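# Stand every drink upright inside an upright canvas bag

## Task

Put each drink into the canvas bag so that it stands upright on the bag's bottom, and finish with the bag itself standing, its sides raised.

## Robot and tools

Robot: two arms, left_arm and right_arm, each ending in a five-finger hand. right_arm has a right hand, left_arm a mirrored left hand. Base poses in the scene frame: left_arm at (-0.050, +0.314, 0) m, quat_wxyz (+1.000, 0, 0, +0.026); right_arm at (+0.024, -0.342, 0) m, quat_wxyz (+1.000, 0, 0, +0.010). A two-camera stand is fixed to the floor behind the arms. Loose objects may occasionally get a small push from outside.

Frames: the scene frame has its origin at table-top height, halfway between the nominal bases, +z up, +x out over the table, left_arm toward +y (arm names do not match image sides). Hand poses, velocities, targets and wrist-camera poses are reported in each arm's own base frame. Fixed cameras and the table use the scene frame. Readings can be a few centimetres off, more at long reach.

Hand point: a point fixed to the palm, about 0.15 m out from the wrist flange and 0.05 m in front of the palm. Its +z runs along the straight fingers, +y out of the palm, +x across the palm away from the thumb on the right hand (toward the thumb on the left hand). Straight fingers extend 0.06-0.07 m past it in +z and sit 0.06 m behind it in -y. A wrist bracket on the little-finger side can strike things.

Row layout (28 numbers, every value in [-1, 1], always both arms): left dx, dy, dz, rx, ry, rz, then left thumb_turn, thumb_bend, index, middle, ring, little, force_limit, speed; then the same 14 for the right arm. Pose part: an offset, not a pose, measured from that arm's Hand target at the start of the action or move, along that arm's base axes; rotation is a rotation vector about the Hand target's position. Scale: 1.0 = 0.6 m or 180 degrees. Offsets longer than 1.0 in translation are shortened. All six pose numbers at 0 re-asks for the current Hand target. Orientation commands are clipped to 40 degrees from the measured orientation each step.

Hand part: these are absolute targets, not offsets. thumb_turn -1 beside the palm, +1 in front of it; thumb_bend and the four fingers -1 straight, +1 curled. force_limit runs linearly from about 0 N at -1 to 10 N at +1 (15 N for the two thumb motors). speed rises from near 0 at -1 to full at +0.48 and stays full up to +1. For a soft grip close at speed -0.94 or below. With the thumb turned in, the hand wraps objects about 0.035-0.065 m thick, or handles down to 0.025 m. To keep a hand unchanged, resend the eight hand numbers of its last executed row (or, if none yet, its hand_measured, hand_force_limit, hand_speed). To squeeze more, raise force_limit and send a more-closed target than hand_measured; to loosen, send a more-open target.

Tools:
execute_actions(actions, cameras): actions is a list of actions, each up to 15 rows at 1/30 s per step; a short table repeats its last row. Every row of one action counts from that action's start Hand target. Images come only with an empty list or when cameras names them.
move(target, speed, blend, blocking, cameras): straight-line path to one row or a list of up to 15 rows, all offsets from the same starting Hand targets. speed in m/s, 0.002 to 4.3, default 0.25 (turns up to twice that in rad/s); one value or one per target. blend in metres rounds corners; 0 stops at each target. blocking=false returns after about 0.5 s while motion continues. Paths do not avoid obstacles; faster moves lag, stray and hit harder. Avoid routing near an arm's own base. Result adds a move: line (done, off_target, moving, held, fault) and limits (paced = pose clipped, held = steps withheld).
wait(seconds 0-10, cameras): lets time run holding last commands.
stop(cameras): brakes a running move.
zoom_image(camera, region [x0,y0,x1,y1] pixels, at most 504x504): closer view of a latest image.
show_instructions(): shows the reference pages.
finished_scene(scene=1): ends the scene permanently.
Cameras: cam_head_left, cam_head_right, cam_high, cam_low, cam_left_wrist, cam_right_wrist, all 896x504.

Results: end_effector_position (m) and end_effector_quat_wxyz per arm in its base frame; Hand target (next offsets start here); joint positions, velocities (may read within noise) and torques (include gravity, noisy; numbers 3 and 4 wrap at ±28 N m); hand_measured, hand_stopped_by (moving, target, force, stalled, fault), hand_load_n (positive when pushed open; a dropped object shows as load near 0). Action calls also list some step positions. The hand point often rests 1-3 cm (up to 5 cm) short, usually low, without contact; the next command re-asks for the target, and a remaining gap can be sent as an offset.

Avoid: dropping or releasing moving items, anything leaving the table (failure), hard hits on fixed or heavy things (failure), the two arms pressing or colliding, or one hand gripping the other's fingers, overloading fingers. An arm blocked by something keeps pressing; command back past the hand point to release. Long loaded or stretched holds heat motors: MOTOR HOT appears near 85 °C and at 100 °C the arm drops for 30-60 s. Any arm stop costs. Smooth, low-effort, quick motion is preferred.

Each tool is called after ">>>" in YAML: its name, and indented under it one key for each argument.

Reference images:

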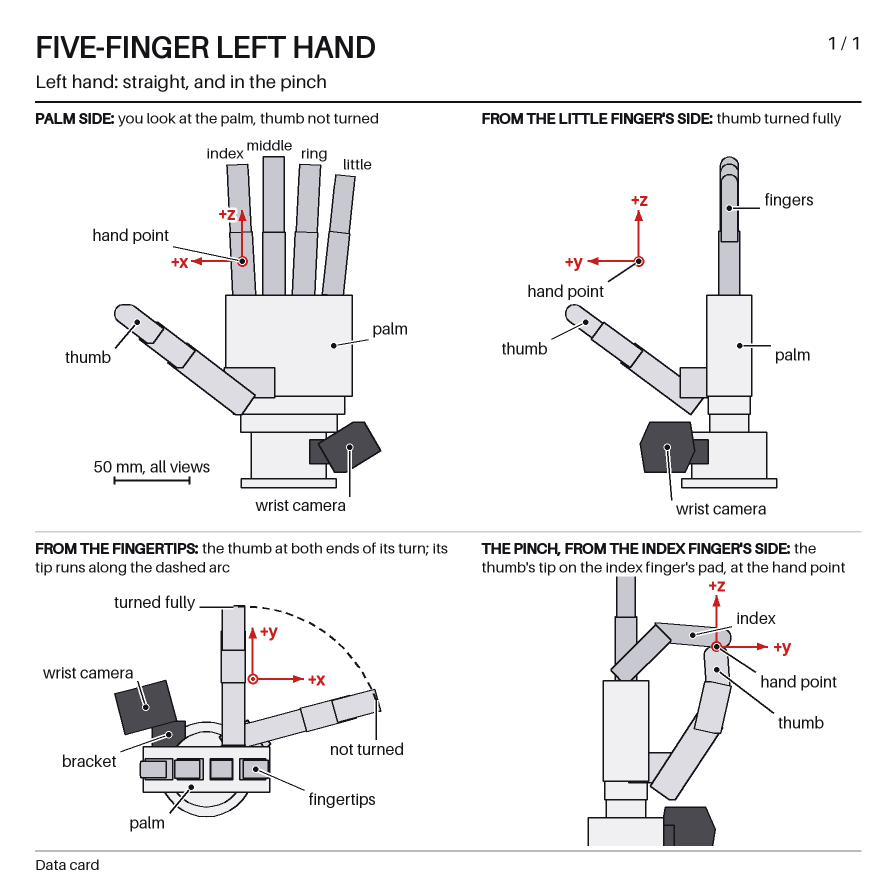

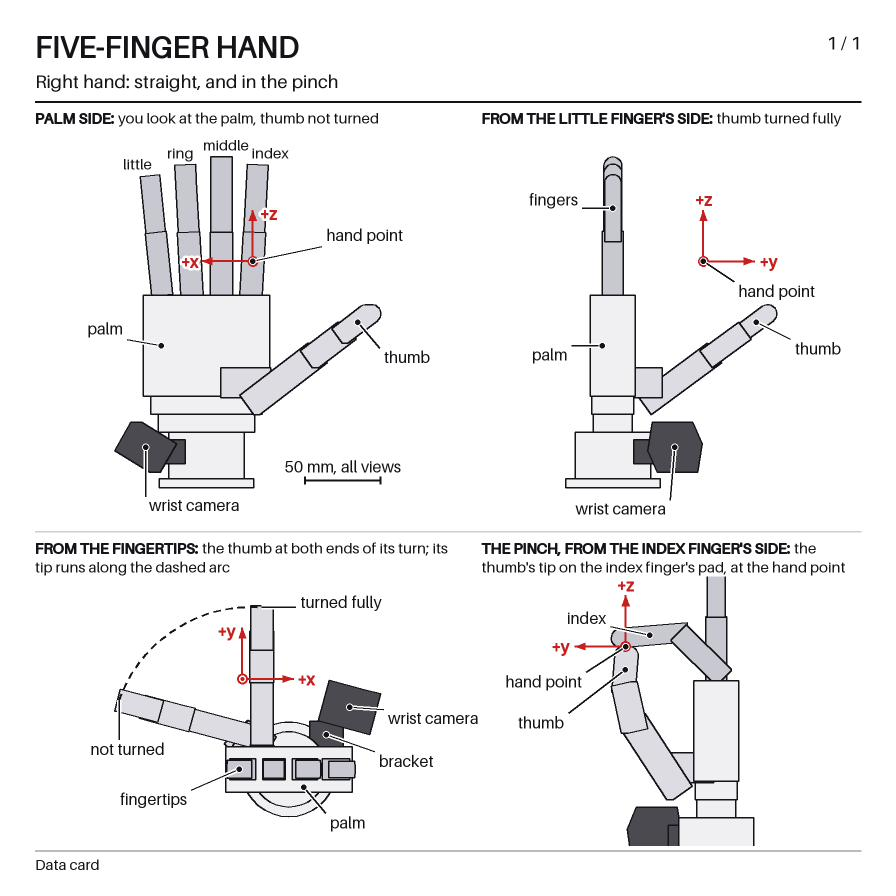

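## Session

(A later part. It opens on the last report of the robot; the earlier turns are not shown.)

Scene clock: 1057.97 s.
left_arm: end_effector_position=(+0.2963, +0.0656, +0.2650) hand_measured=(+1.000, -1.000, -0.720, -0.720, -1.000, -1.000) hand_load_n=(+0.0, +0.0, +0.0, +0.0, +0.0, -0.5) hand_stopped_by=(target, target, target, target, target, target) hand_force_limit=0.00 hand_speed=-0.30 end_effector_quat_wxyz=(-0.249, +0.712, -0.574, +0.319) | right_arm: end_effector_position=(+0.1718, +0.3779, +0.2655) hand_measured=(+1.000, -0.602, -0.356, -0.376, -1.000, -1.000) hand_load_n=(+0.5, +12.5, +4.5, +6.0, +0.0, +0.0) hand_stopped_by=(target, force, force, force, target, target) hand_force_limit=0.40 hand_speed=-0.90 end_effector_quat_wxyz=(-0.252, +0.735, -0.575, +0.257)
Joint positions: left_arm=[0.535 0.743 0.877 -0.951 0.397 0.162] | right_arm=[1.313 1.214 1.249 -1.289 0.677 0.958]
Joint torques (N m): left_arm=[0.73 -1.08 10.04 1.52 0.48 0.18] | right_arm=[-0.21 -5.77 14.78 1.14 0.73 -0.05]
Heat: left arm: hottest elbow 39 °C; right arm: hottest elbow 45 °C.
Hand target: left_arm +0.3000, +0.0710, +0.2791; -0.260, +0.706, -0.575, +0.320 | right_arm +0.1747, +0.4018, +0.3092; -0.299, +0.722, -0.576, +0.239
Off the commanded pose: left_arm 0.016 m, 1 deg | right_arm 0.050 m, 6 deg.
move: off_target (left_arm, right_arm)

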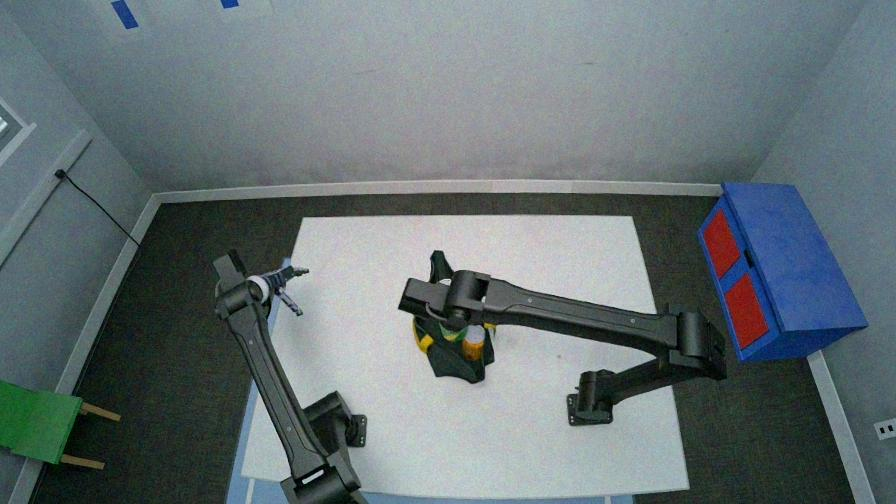

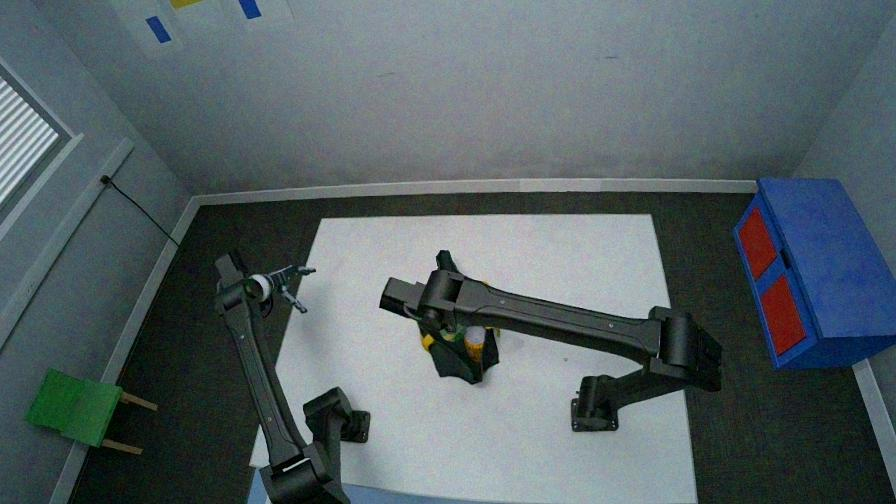

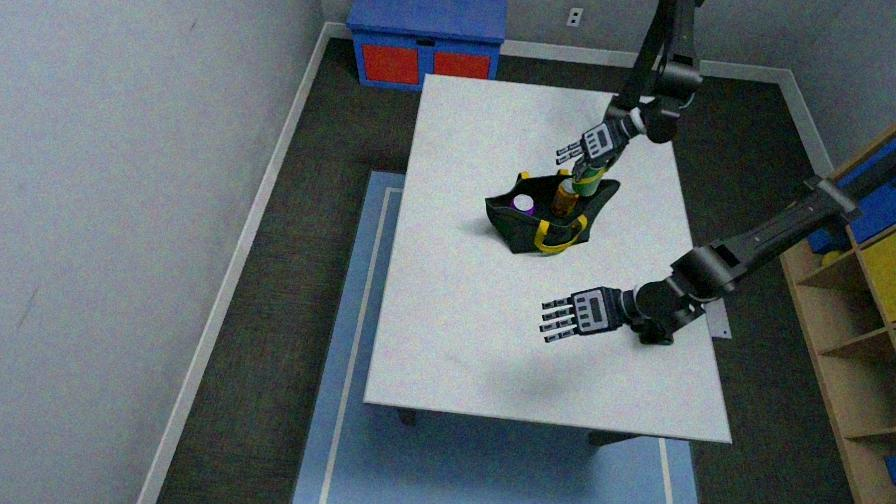

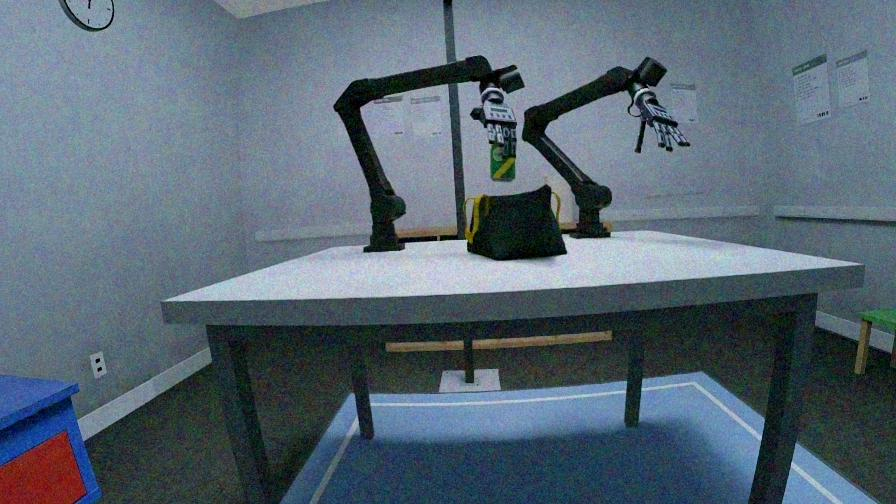

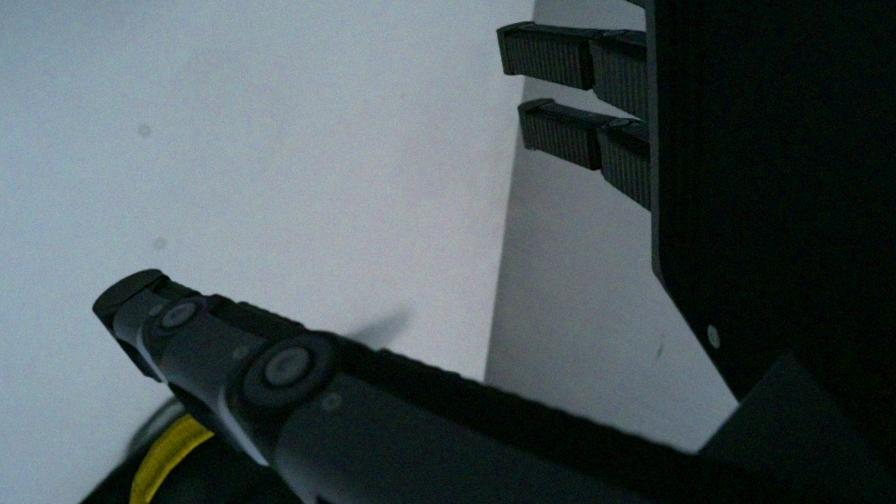

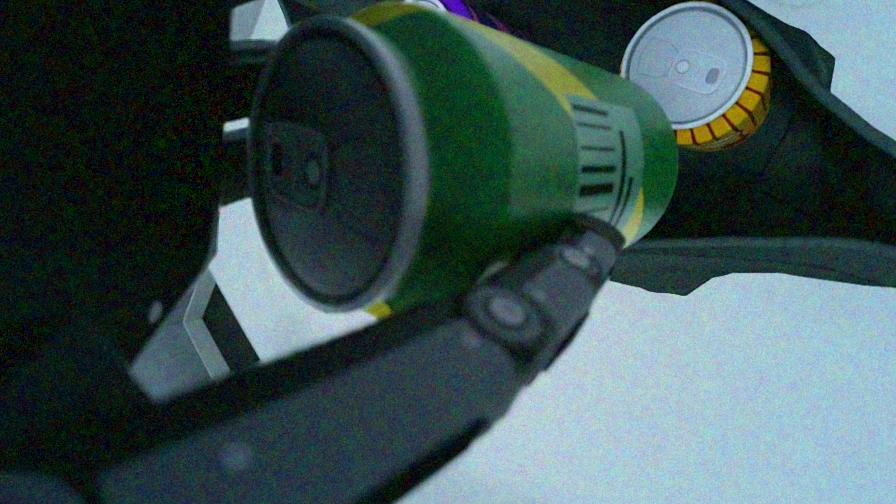

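>>> move:
  target:
    - [0,0,0,0,0,0,1,-1,-0.72,-0.72,-1,-1,0.0,-0.3,0.058,0.047,0,0,0,0,1,-0.25,-0.1,-0.03,-1,-1,0.4,-0.9]
  speed: [0.12]
  cameras: ["cam_head_left","cam_high","cam_low","cam_right_wrist"]

>>> zoom_image:
  camera: "cam_head_left"
  region: [400, 240, 500, 400]

>>> zoom_image:
  camera: "cam_low"
  region: [440, 80, 620, 280]

>>> zoom_image:
  camera: "cam_high"
  region: [440, 100, 660, 270]

Scene clock: 1070.63 s.
left_arm: end_effector_position=(+0.2963, +0.0656, +0.2650) hand_measured=(+1.000, -1.000, -0.720, -0.720, -1.000, -1.000) hand_load_n=(+0.0, +0.0, +0.0, +0.0, +0.0, +0.0) hand_stopped_by=(target, target, target, target, target, target) hand_force_limit=0.00 hand_speed=-0.30 end_effector_quat_wxyz=(-0.249, +0.712, -0.574, +0.319) | right_arm: end_effector_position=(+0.1953, +0.4099, +0.2628) hand_measured=(+1.000, -0.602, -0.356, -0.376, -1.000, -1.000) hand_load_n=(+0.5, +12.0, +4.5, +6.0, +0.0, +0.0) hand_stopped_by=(target, force, force, force, target, target) hand_force_limit=0.40 hand_speed=-0.90 end_effector_quat_wxyz=(-0.253, +0.743, -0.566, +0.252)
Joint positions: left_arm=[0.535 0.743 0.877 -0.951 0.397 0.162] | right_arm=[1.271 1.301 1.316 -1.226 0.65 0.881]
Joint torques (N m): left_arm=[0.21 -1.32 10 1.4 0.45 0.15] | right_arm=[-2.49 -7.53 14.95 1.31 0.71 -0.06]
Heat: left arm: hottest elbow 40 °C; right arm: hottest elbow 49 °C.
Hand target: left_arm +0.3000, +0.0710, +0.2791; -0.260, +0.706, -0.575, +0.320 | right_arm +0.2095, +0.4301, +0.3093; -0.299, +0.722, -0.576, +0.239
Off the commanded pose: left_arm 0.016 m, 1 deg | right_arm 0.053 m, 6 deg.
move: off_target (left_arm, right_arm)
Images, in order (width x height): cam_head_left 896x504, cam_high 896x504, cam_low 896x504, cam_right_wrist 896x504.

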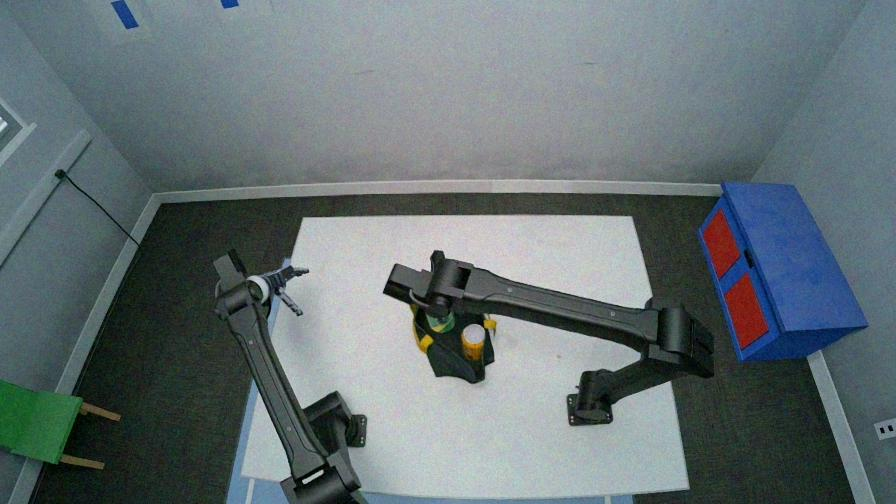

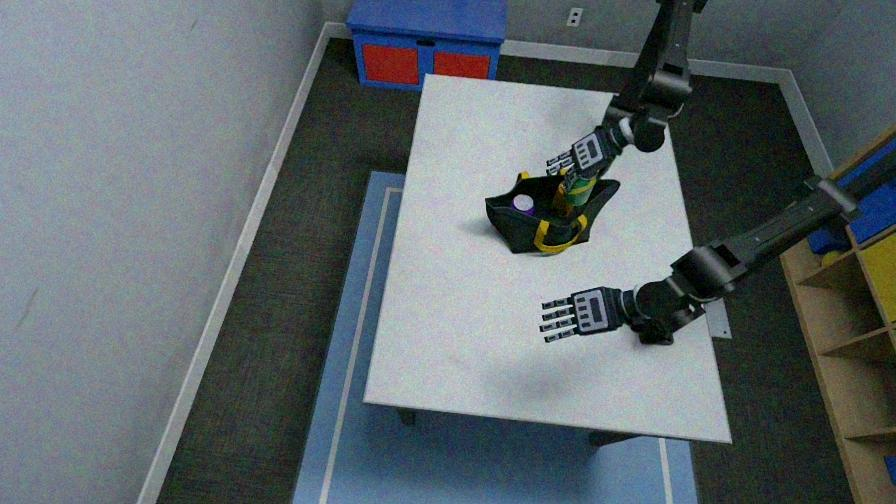

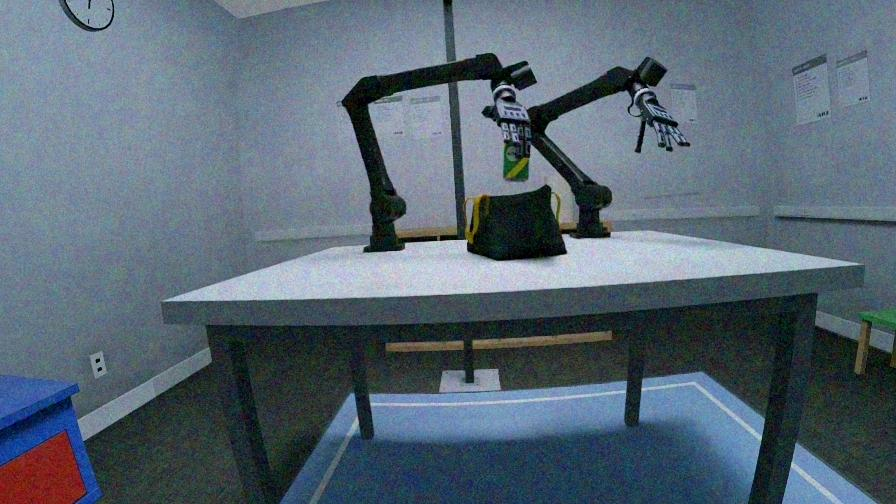

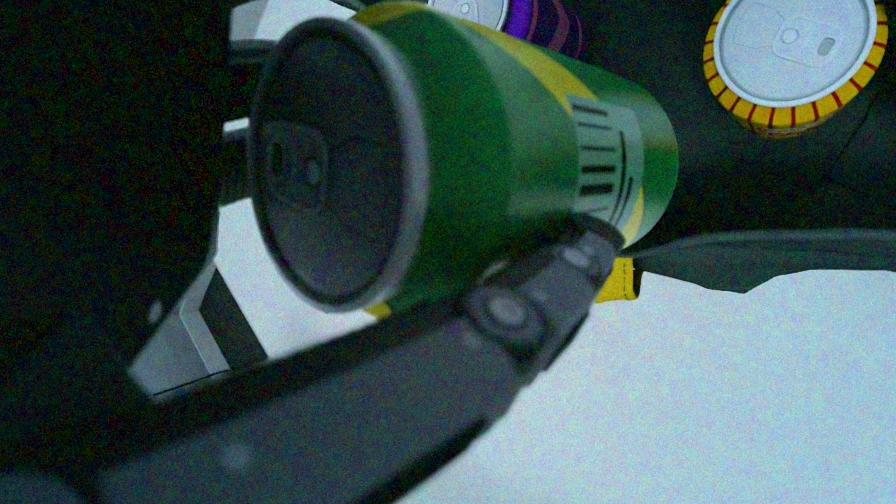

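Scaled by 3.150 from the camera's 896x504 image, which has a finer 1280x720 frame.

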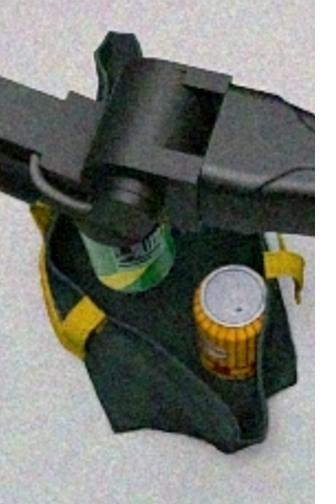

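Scaled by 2.520 from the camera's 896x504 image, which has a finer 1280x720 frame.

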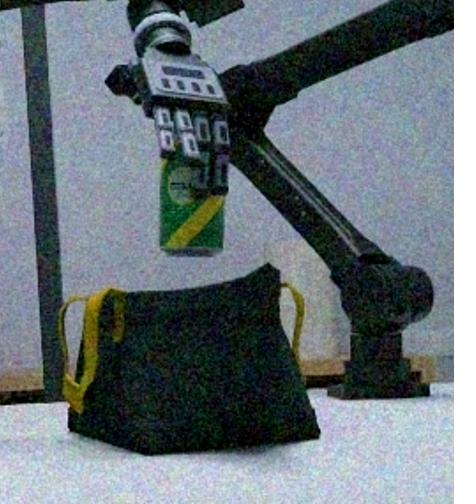

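Scaled by 2.291 from the camera's 896x504 image, which has a finer 1280x720 frame.

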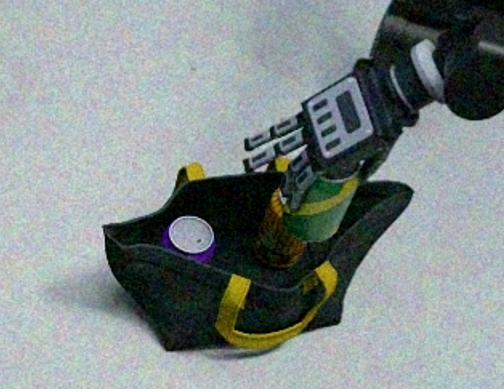

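>>> move:
  target:
    - [0,0,0,0,0,0,1,-1,-0.72,-0.72,-1,-1,0.0,-0.3,0.008,-0.013,-0.16,0,0,0,1,-0.25,-0.1,-0.03,-1,-1,0.4,-0.9]
  speed: [0.09]
  cameras: ["cam_head_left","cam_high","cam_low","cam_right_wrist"]

>>> zoom_image:
  camera: "cam_head_left"
  region: [400, 240, 500, 400]

>>> zoom_image:
  camera: "cam_low"
  region: [440, 80, 620, 280]

>>> zoom_image:
  camera: "cam_high"
  region: [440, 100, 660, 270]

Scene clock: 1079.23 s.
left_arm: end_effector_position=(+0.2963, +0.0656, +0.2650) hand_measured=(+1.000, -1.000, -0.720, -0.720, -1.000, -1.000) hand_load_n=(+0.0, +0.0, +0.0, +0.0, +0.0, +0.0) hand_stopped_by=(target, target, target, target, target, target) hand_force_limit=0.00 hand_speed=-0.30 end_effector_quat_wxyz=(-0.249, +0.712, -0.574, +0.319) | right_arm: end_effector_position=(+0.2030, +0.4152, +0.1922) hand_measured=(+1.000, -0.602, -0.356, -0.376, -1.000, -1.000) hand_load_n=(+0.5, +12.0, +4.5, +6.0, +0.0, +0.0) hand_stopped_by=(target, force, force, force, target, target) hand_force_limit=0.40 hand_speed=-0.90 end_effector_quat_wxyz=(-0.274, +0.736, -0.569, +0.243)
Joint positions: left_arm=[0.535 0.743 0.877 -0.951 0.397 0.162] | right_arm=[1.255 1.301 1.118 -0.965 0.641 0.859]
Joint torques (N m): left_arm=[0.44 -0.79 10.22 1.51 0.52 0.18] | right_arm=[-2.61 -7.53 10.26 1.36 0.65 -0.04]
Heat: left arm: hottest elbow 40 °C; right arm: hottest elbow 50 °C.
Hand target: left_arm +0.3000, +0.0710, +0.2791; -0.260, +0.706, -0.575, +0.320 | right_arm +0.2143, +0.4223, +0.2133; -0.299, +0.722, -0.576, +0.239
Off the commanded pose: left_arm 0.016 m, 1 deg | right_arm 0.025 m, 3 deg.
move: off_target (left_arm, right_arm)
Images, in order (width x height): cam_head_left 896x504, cam_high 896x504, cam_low 896x504, cam_right_wrist 896x504.

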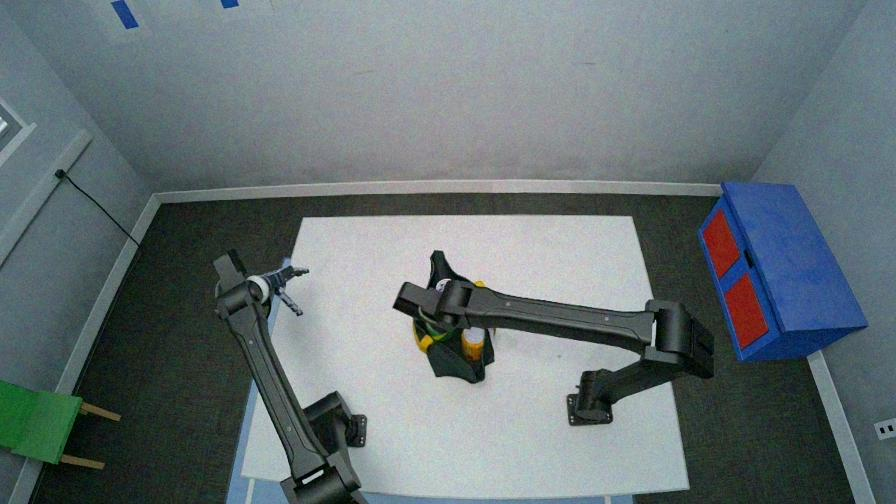

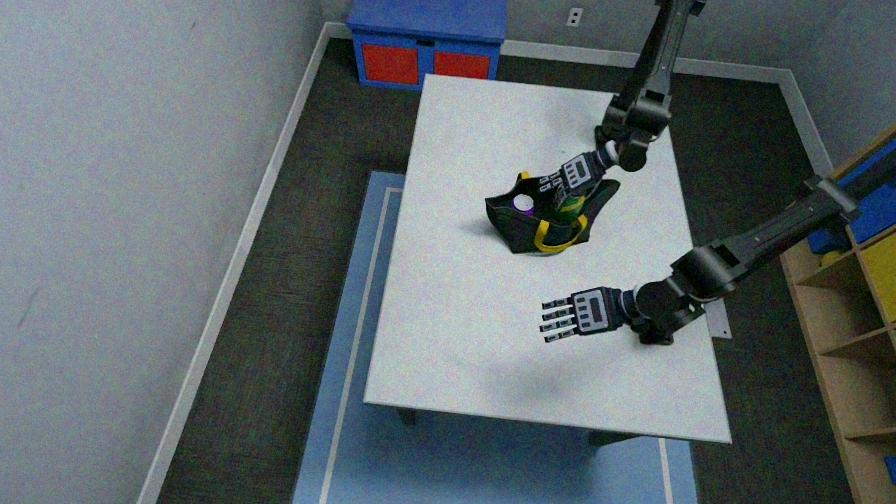

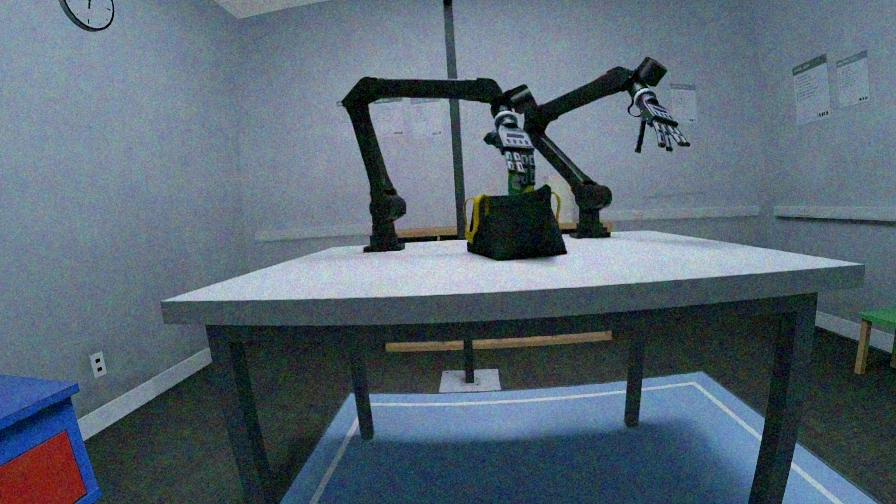

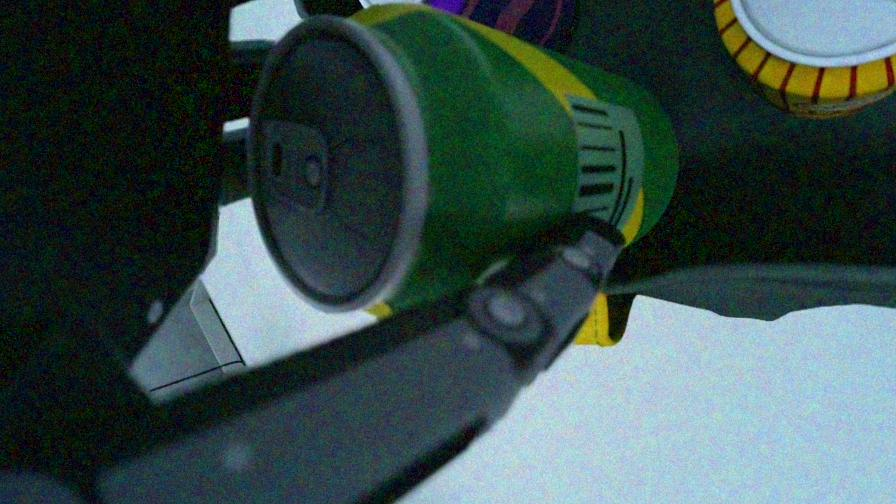

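Scaled by 3.150 from the camera's 896x504 image, which has a finer 1280x720 frame.

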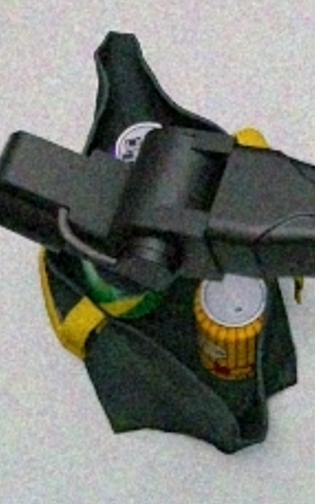

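Scaled by 2.520 from the camera's 896x504 image, which has a finer 1280x720 frame.

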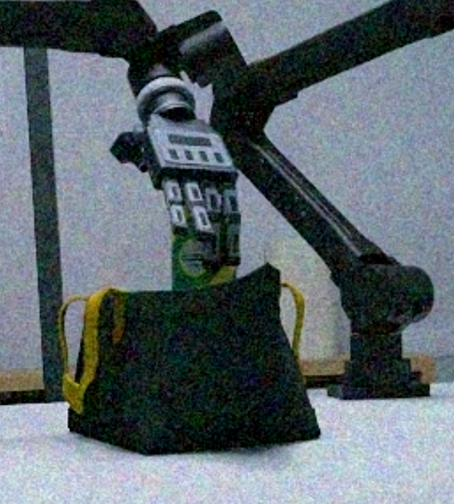

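Scaled by 2.291 from the camera's 896x504 image, which has a finer 1280x720 frame.

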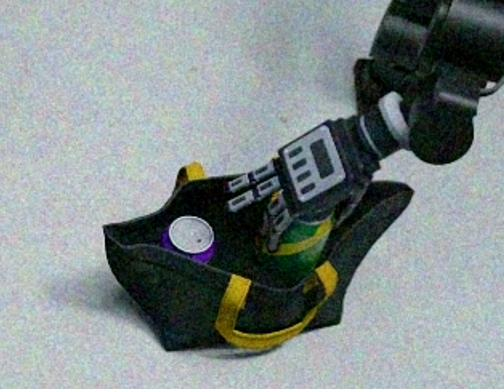

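>>> move:
  target:
    - [0,0,0,0,0,0,1,-1,-0.72,-0.72,-1,-1,0.0,-0.3,-0.006,-0.015,-0.09,0,0,0,1,-0.25,-0.1,-0.03,-1,-1,0.4,-0.9]
    - [0,0,0,0,0,0,1,-1,-0.72,-0.72,-1,-1,0.0,-0.3,-0.01,-0.025,-0.145,0,0,0,1,-0.25,-0.1,-0.03,-1,-1,0.4,-0.9]
  speed: 0.07
  blend: [0.01,0]
  cameras: ["cam_head_left","cam_high","cam_low","cam_right_wrist"]

>>> zoom_image:
  camera: "cam_head_left"
  region: [400, 240, 500, 400]

>>> zoom_image:
  camera: "cam_high"
  region: [440, 100, 660, 270]

Scene clock: 1089.23 s.
left_arm: end_effector_position=(+0.2963, +0.0656, +0.2650) hand_measured=(+1.000, -1.000, -0.720, -0.720, -1.000, -1.000) hand_load_n=(-0.5, +0.5, +0.0, +0.0, +0.0, +0.0) hand_stopped_by=(target, target, target, target, target, target) hand_force_limit=0.00 hand_speed=-0.30 end_effector_quat_wxyz=(-0.249, +0.712, -0.574, +0.319) | right_arm: end_effector_position=(+0.1970, +0.3967, +0.1088) hand_measured=(+1.000, -0.602, -0.356, -0.376, -1.000, -1.000) hand_load_n=(+0.5, +12.0, +4.5, +6.0, +0.0, +0.0) hand_stopped_by=(target, force, force, force, target, target) hand_force_limit=0.40 hand_speed=-0.90 end_effector_quat_wxyz=(-0.277, +0.735, -0.569, +0.243)
Joint positions: left_arm=[0.535 0.743 0.877 -0.951 0.397 0.162] | right_arm=[1.255 1.315 0.9 -0.728 0.641 0.858]
Joint torques (N m): left_arm=[0.09 -1.03 10.07 1.59 0.5 0.17] | right_arm=[-2.61 -6.48 9.63 1.44 0.68 -0.02]
Heat: left arm: hottest elbow 40 °C; right arm: hottest elbow 49 °C.
Hand target: left_arm +0.3000, +0.0710, +0.2791; -0.260, +0.706, -0.575, +0.320 | right_arm +0.2083, +0.4072, +0.1263; -0.299, +0.722, -0.576, +0.239
Off the commanded pose: left_arm 0.016 m, 1 deg | right_arm 0.023 m, 3 deg.
move: off_target (left_arm, right_arm)
Images, in order (width x height): cam_head_left 896x504, cam_high 896x504, cam_low 896x504, cam_right_wrist 896x504.

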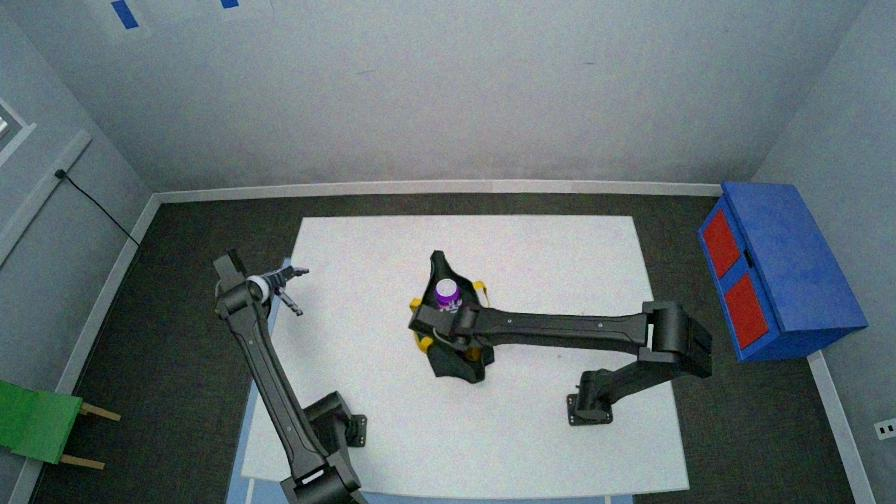

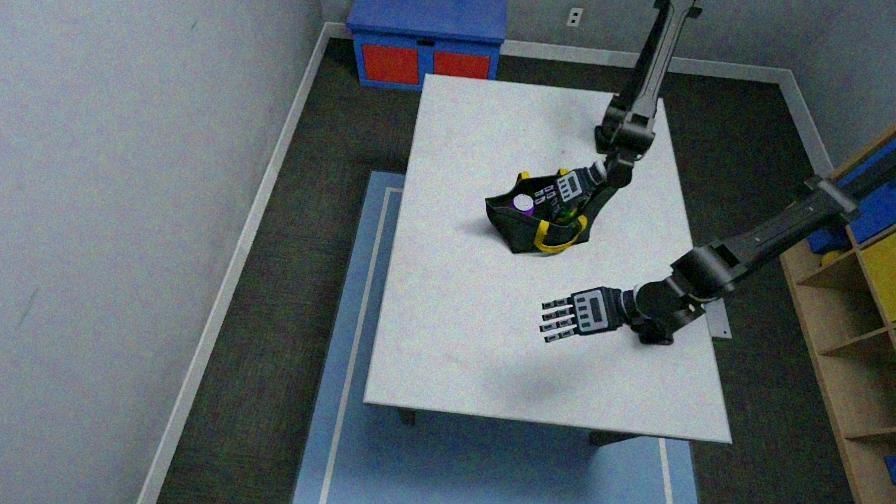

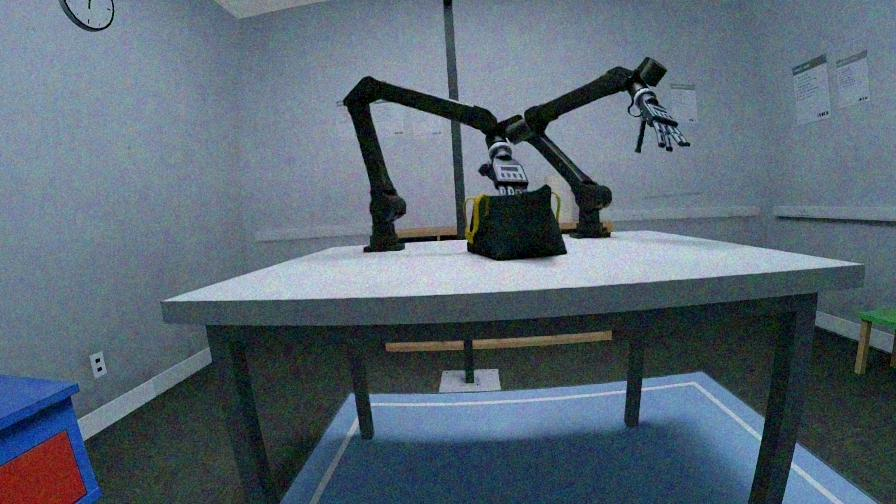

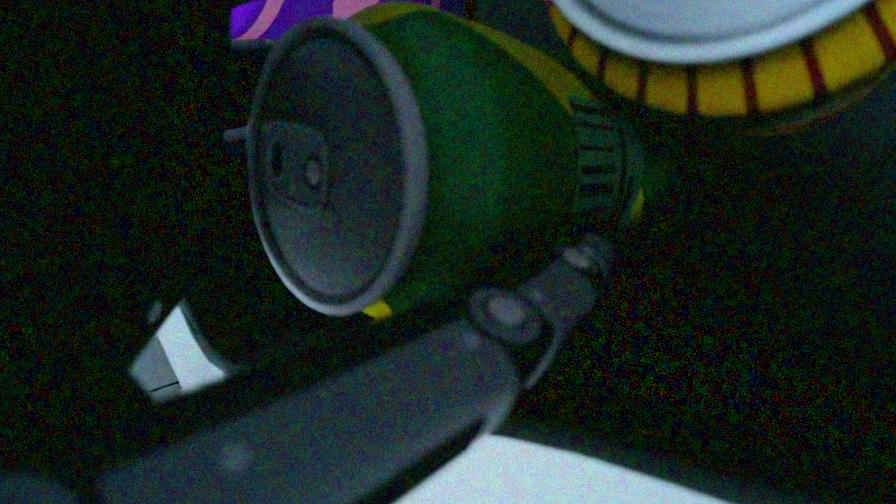

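Scaled by 3.150 from the camera's 896x504 image, which has a finer 1280x720 frame.

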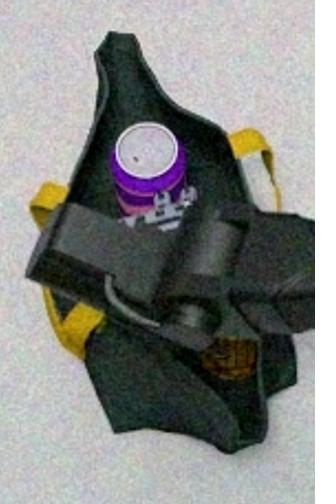

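Scaled by 2.291 from the camera's 896x504 image, which has a finer 1280x720 frame.

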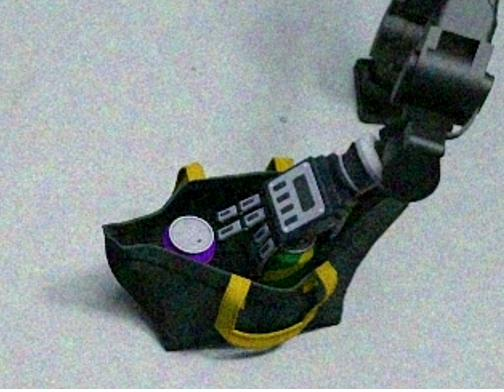

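>>> move:
  target:
    - [0,0,0,0,0,0,1,-1,-0.72,-0.72,-1,-1,0.0,-0.3,-0.02,0.02,0,0,0,0,1,-0.25,-0.1,-0.03,-1,-1,0.4,-0.9]
    - [0,0,0,0,0,0,1,-1,-0.72,-0.72,-1,-1,0.0,-0.3,-0.022,0.018,-0.022,0,0,0,1,-0.25,-0.1,-0.03,-1,-1,0.4,-0.9]
  speed: 0.05
  cameras: ["cam_right_wrist","cam_head_left"]

>>> zoom_image:
  camera: "cam_head_left"
  region: [400, 240, 500, 400]

Scene clock: 1097.97 s.
left_arm: end_effector_position=(+0.2963, +0.0656, +0.2650) hand_measured=(+1.000, -1.000, -0.720, -0.720, -1.000, -1.000) hand_load_n=(+0.0, +0.0, +0.0, +0.0, +0.0, +0.0) hand_stopped_by=(target, target, target, target, target, target) hand_force_limit=0.00 hand_speed=-0.30 end_effector_quat_wxyz=(-0.249, +0.712, -0.574, +0.319) | right_arm: end_effector_position=(+0.1953, +0.4009, +0.0970) hand_measured=(+1.000, -0.602, -0.356, -0.376, -1.000, -1.000) hand_load_n=(+0.5, +12.5, +5.0, +6.0, +0.0, +0.0) hand_stopped_by=(target, force, force, force, target, target) hand_force_limit=0.40 hand_speed=-0.90 end_effector_quat_wxyz=(-0.272, +0.733, -0.573, +0.247)
Joint positions: left_arm=[0.535 0.743 0.877 -0.951 0.397 0.162] | right_arm=[1.266 1.348 0.9 -0.719 0.652 0.883]
Joint torques (N m): left_arm=[0.03 -1.08 10.15 1.58 0.44 0.21] | right_arm=[0.09 -6.48 9.25 1.42 0.91 0.19]
Heat: left arm: hottest elbow 40 °C; right arm: hottest elbow 48 °C.
Hand target: left_arm +0.3000, +0.0710, +0.2791; -0.260, +0.706, -0.575, +0.320 | right_arm +0.1950, +0.4180, +0.1130; -0.299, +0.722, -0.576, +0.239
Off the commanded pose: left_arm 0.016 m, 1 deg | right_arm 0.023 m, 4 deg.
move: off_target (left_arm, right_arm)
Images, in order (width x height): cam_head_left 896x504, cam_right_wrist 896x504.

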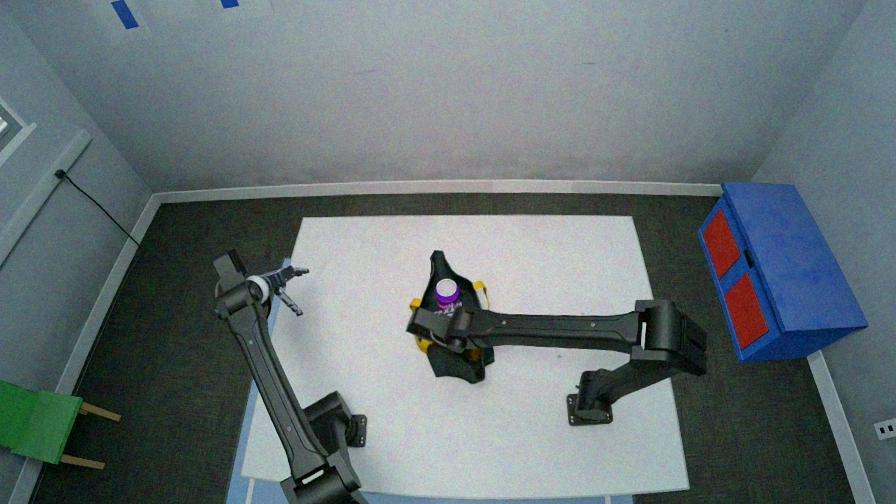

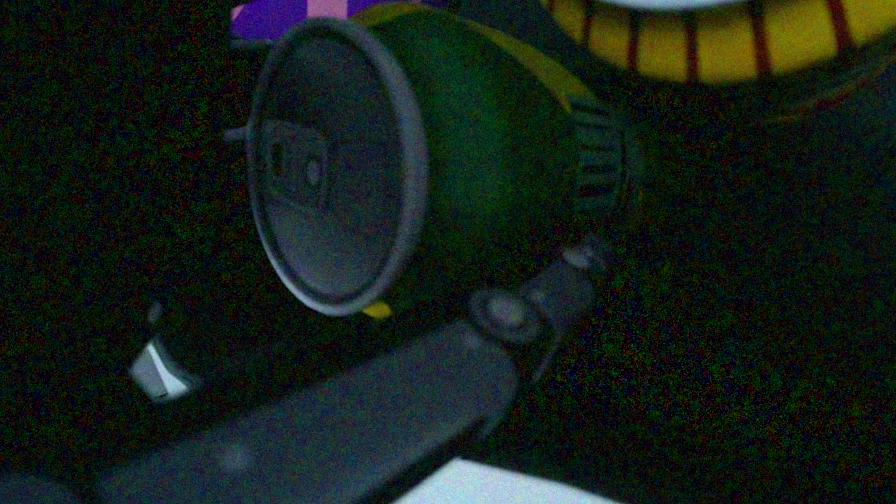

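Scaled by 3.150 from the camera's 896x504 image, which has a finer 1280x720 frame.

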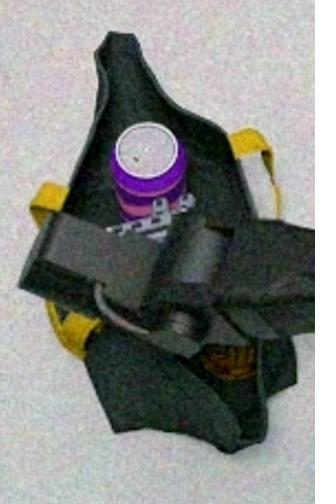

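>>> move:
  target:
    - [0,0,0,0,0,0,1,-1,-0.72,-0.72,-1,-1,0.0,-0.3,-0.03,0.012,0,0,0,0,1,-0.25,-0.1,-0.03,-1,-1,0.4,-0.9]
  speed: 0.06
  cameras: ["cam_right_wrist","cam_head_left","cam_high"]

>>> zoom_image:
  camera: "cam_head_left"
  region: [400, 240, 500, 400]

>>> zoom_image:
  camera: "cam_high"
  region: [480, 140, 640, 270]

Scene clock: 1104.30 s.
left_arm: end_effector_position=(+0.2963, +0.0656, +0.2650) hand_measured=(+1.000, -1.000, -0.720, -0.720, -1.000, -1.000) hand_load_n=(+0.0, +0.0, +0.0, +0.0, +0.5, +0.0) hand_stopped_by=(target, target, target, target, target, target) hand_force_limit=0.00 hand_speed=-0.30 end_effector_quat_wxyz=(-0.249, +0.712, -0.574, +0.319) | right_arm: end_effector_position=(+0.1780, +0.4087, +0.0936) hand_measured=(+1.000, -0.602, -0.356, -0.376, -1.000, -1.000) hand_load_n=(+0.0, +12.0, +4.5, +5.5, +0.0, +0.0) hand_stopped_by=(target, force, force, force, target, target) hand_force_limit=0.40 hand_speed=-0.90 end_effector_quat_wxyz=(-0.277, +0.732, -0.572, +0.246)
Joint positions: left_arm=[0.535 0.743 0.877 -0.951 0.397 0.162] | right_arm=[1.317 1.359 0.9 -0.732 0.674 0.939]
Joint torques (N m): left_arm=[0.97 -0.67 10.24 1.55 0.53 0.15] | right_arm=[0.03 -6.36 10.33 0.46 0.92 0.22]
Heat: left arm: hottest elbow 40 °C; right arm: hottest elbow 47 °C.
Hand target: left_arm +0.3000, +0.0710, +0.2791; -0.260, +0.706, -0.575, +0.320 | right_arm +0.1770, +0.4252, +0.1130; -0.299, +0.722, -0.576, +0.239
Off the commanded pose: left_arm 0.016 m, 1 deg | right_arm 0.026 m, 3 deg.
move: off_target (left_arm, right_arm)
Images, in order (width x height): cam_head_left 896x504, cam_high 896x504, cam_right_wrist 896x504.

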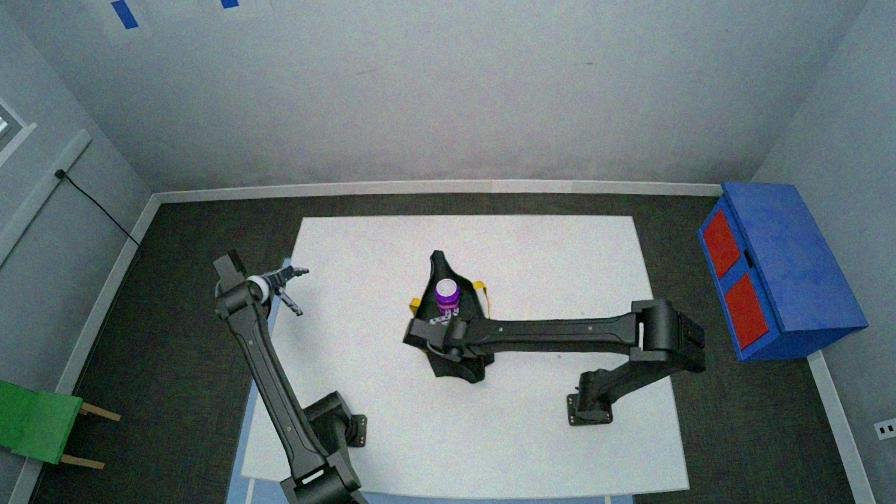

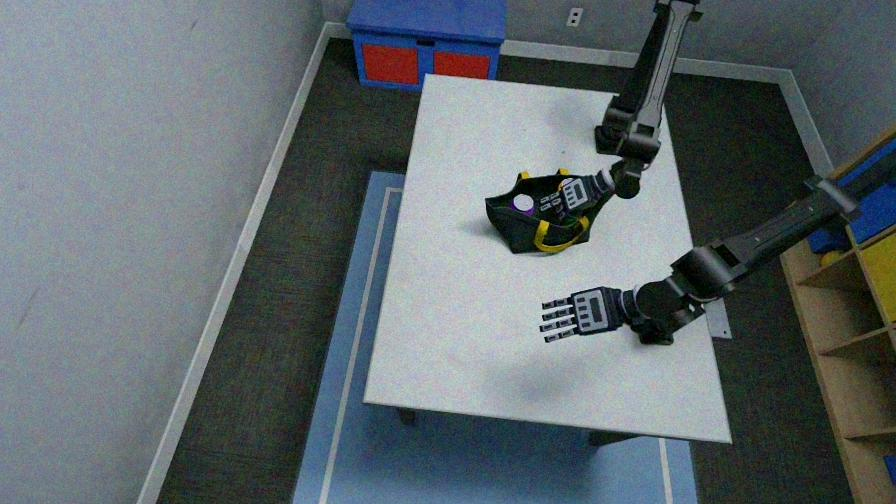

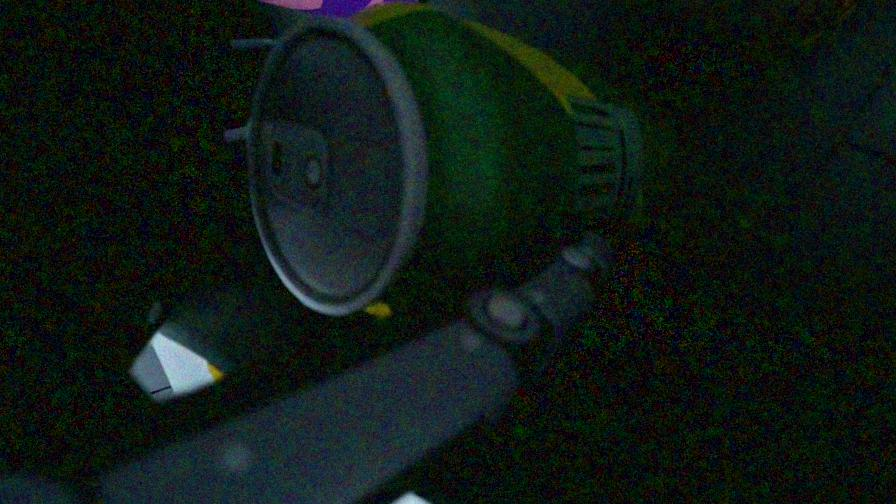

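Scaled by 3.150 from the camera's 896x504 image, which has a finer 1280x720 frame.

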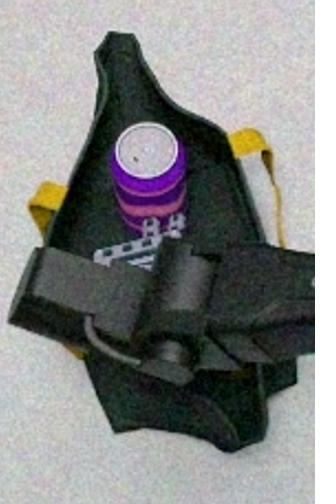

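Scaled by 3.150 from the camera's 896x504 image, which has a finer 1280x720 frame.

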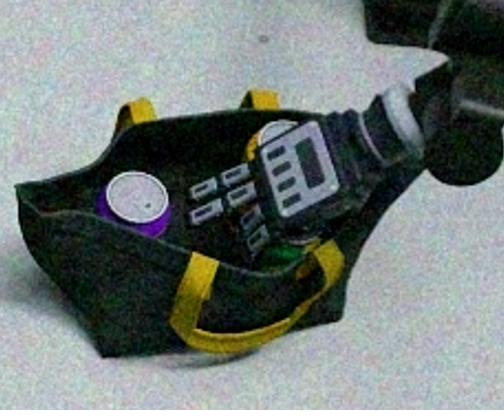

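>>> move:
  target:
    - [0,0,0,0,0,0,1,-1,-0.72,-0.72,-1,-1,0.0,-0.3,0,0,-0.025,0,0,0,1,-0.25,-0.1,-0.03,-1,-1,0.4,-0.9]
  speed: 0.04
  cameras: ["cam_right_wrist"]

Scene clock: 1109.00 s.
left_arm: end_effector_position=(+0.2963, +0.0656, +0.2650) hand_measured=(+1.000, -1.000, -0.720, -0.720, -1.000, -1.000) hand_load_n=(+0.0, +0.0, -0.5, +0.0, +0.0, +0.0) hand_stopped_by=(target, target, target, target, target, target) hand_force_limit=0.00 hand_speed=-0.30 end_effector_quat_wxyz=(-0.249, +0.712, -0.574, +0.319) | right_arm: end_effector_position=(+0.1798, +0.4123, +0.0925) hand_measured=(+1.000, -0.602, -0.356, -0.376, -1.000, -1.000) hand_load_n=(+0.0, +12.0, +4.0, +5.5, +0.0, +0.0) hand_stopped_by=(target, force, force, force, target, target) hand_force_limit=0.40 hand_speed=-0.90 end_effector_quat_wxyz=(-0.282, +0.729, -0.573, +0.246)
Joint positions: left_arm=[0.535 0.743 0.877 -0.951 0.397 0.162] | right_arm=[1.317 1.366 0.9 -0.715 0.679 0.94]
Joint torques (N m): left_arm=[0.91 -0.97 10.06 1.35 0.51 0.17] | right_arm=[0.21 -5.89 8.51 1.5 0.72 0.26]
Heat: left arm: hottest elbow 40 °C; right arm: hottest elbow 47 °C.
Hand target: left_arm +0.3000, +0.0710, +0.2791; -0.260, +0.706, -0.575, +0.320 | right_arm +0.1770, +0.4253, +0.0980; -0.299, +0.722, -0.576, +0.239
Off the commanded pose: left_arm 0.016 m, 1 deg | right_arm 0.014 m, 2 deg.
move: off_target (left_arm, right_arm)
Images, in order (width x height): cam_right_wrist 896x504.

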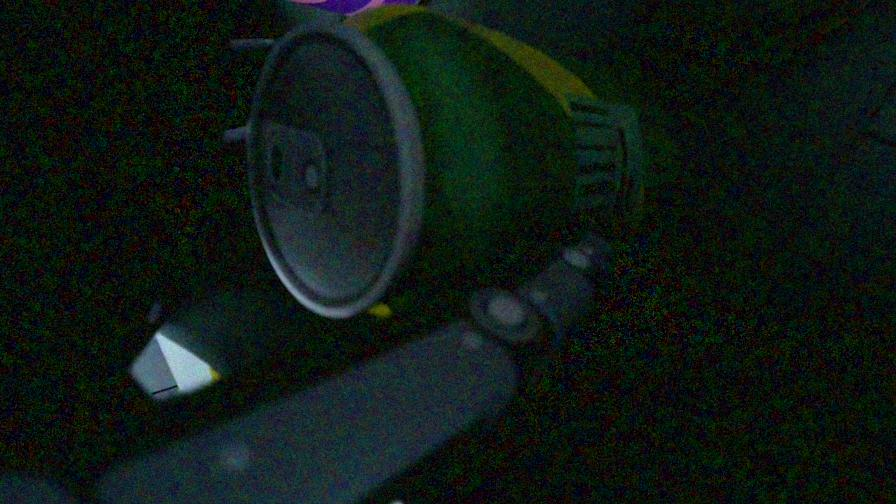

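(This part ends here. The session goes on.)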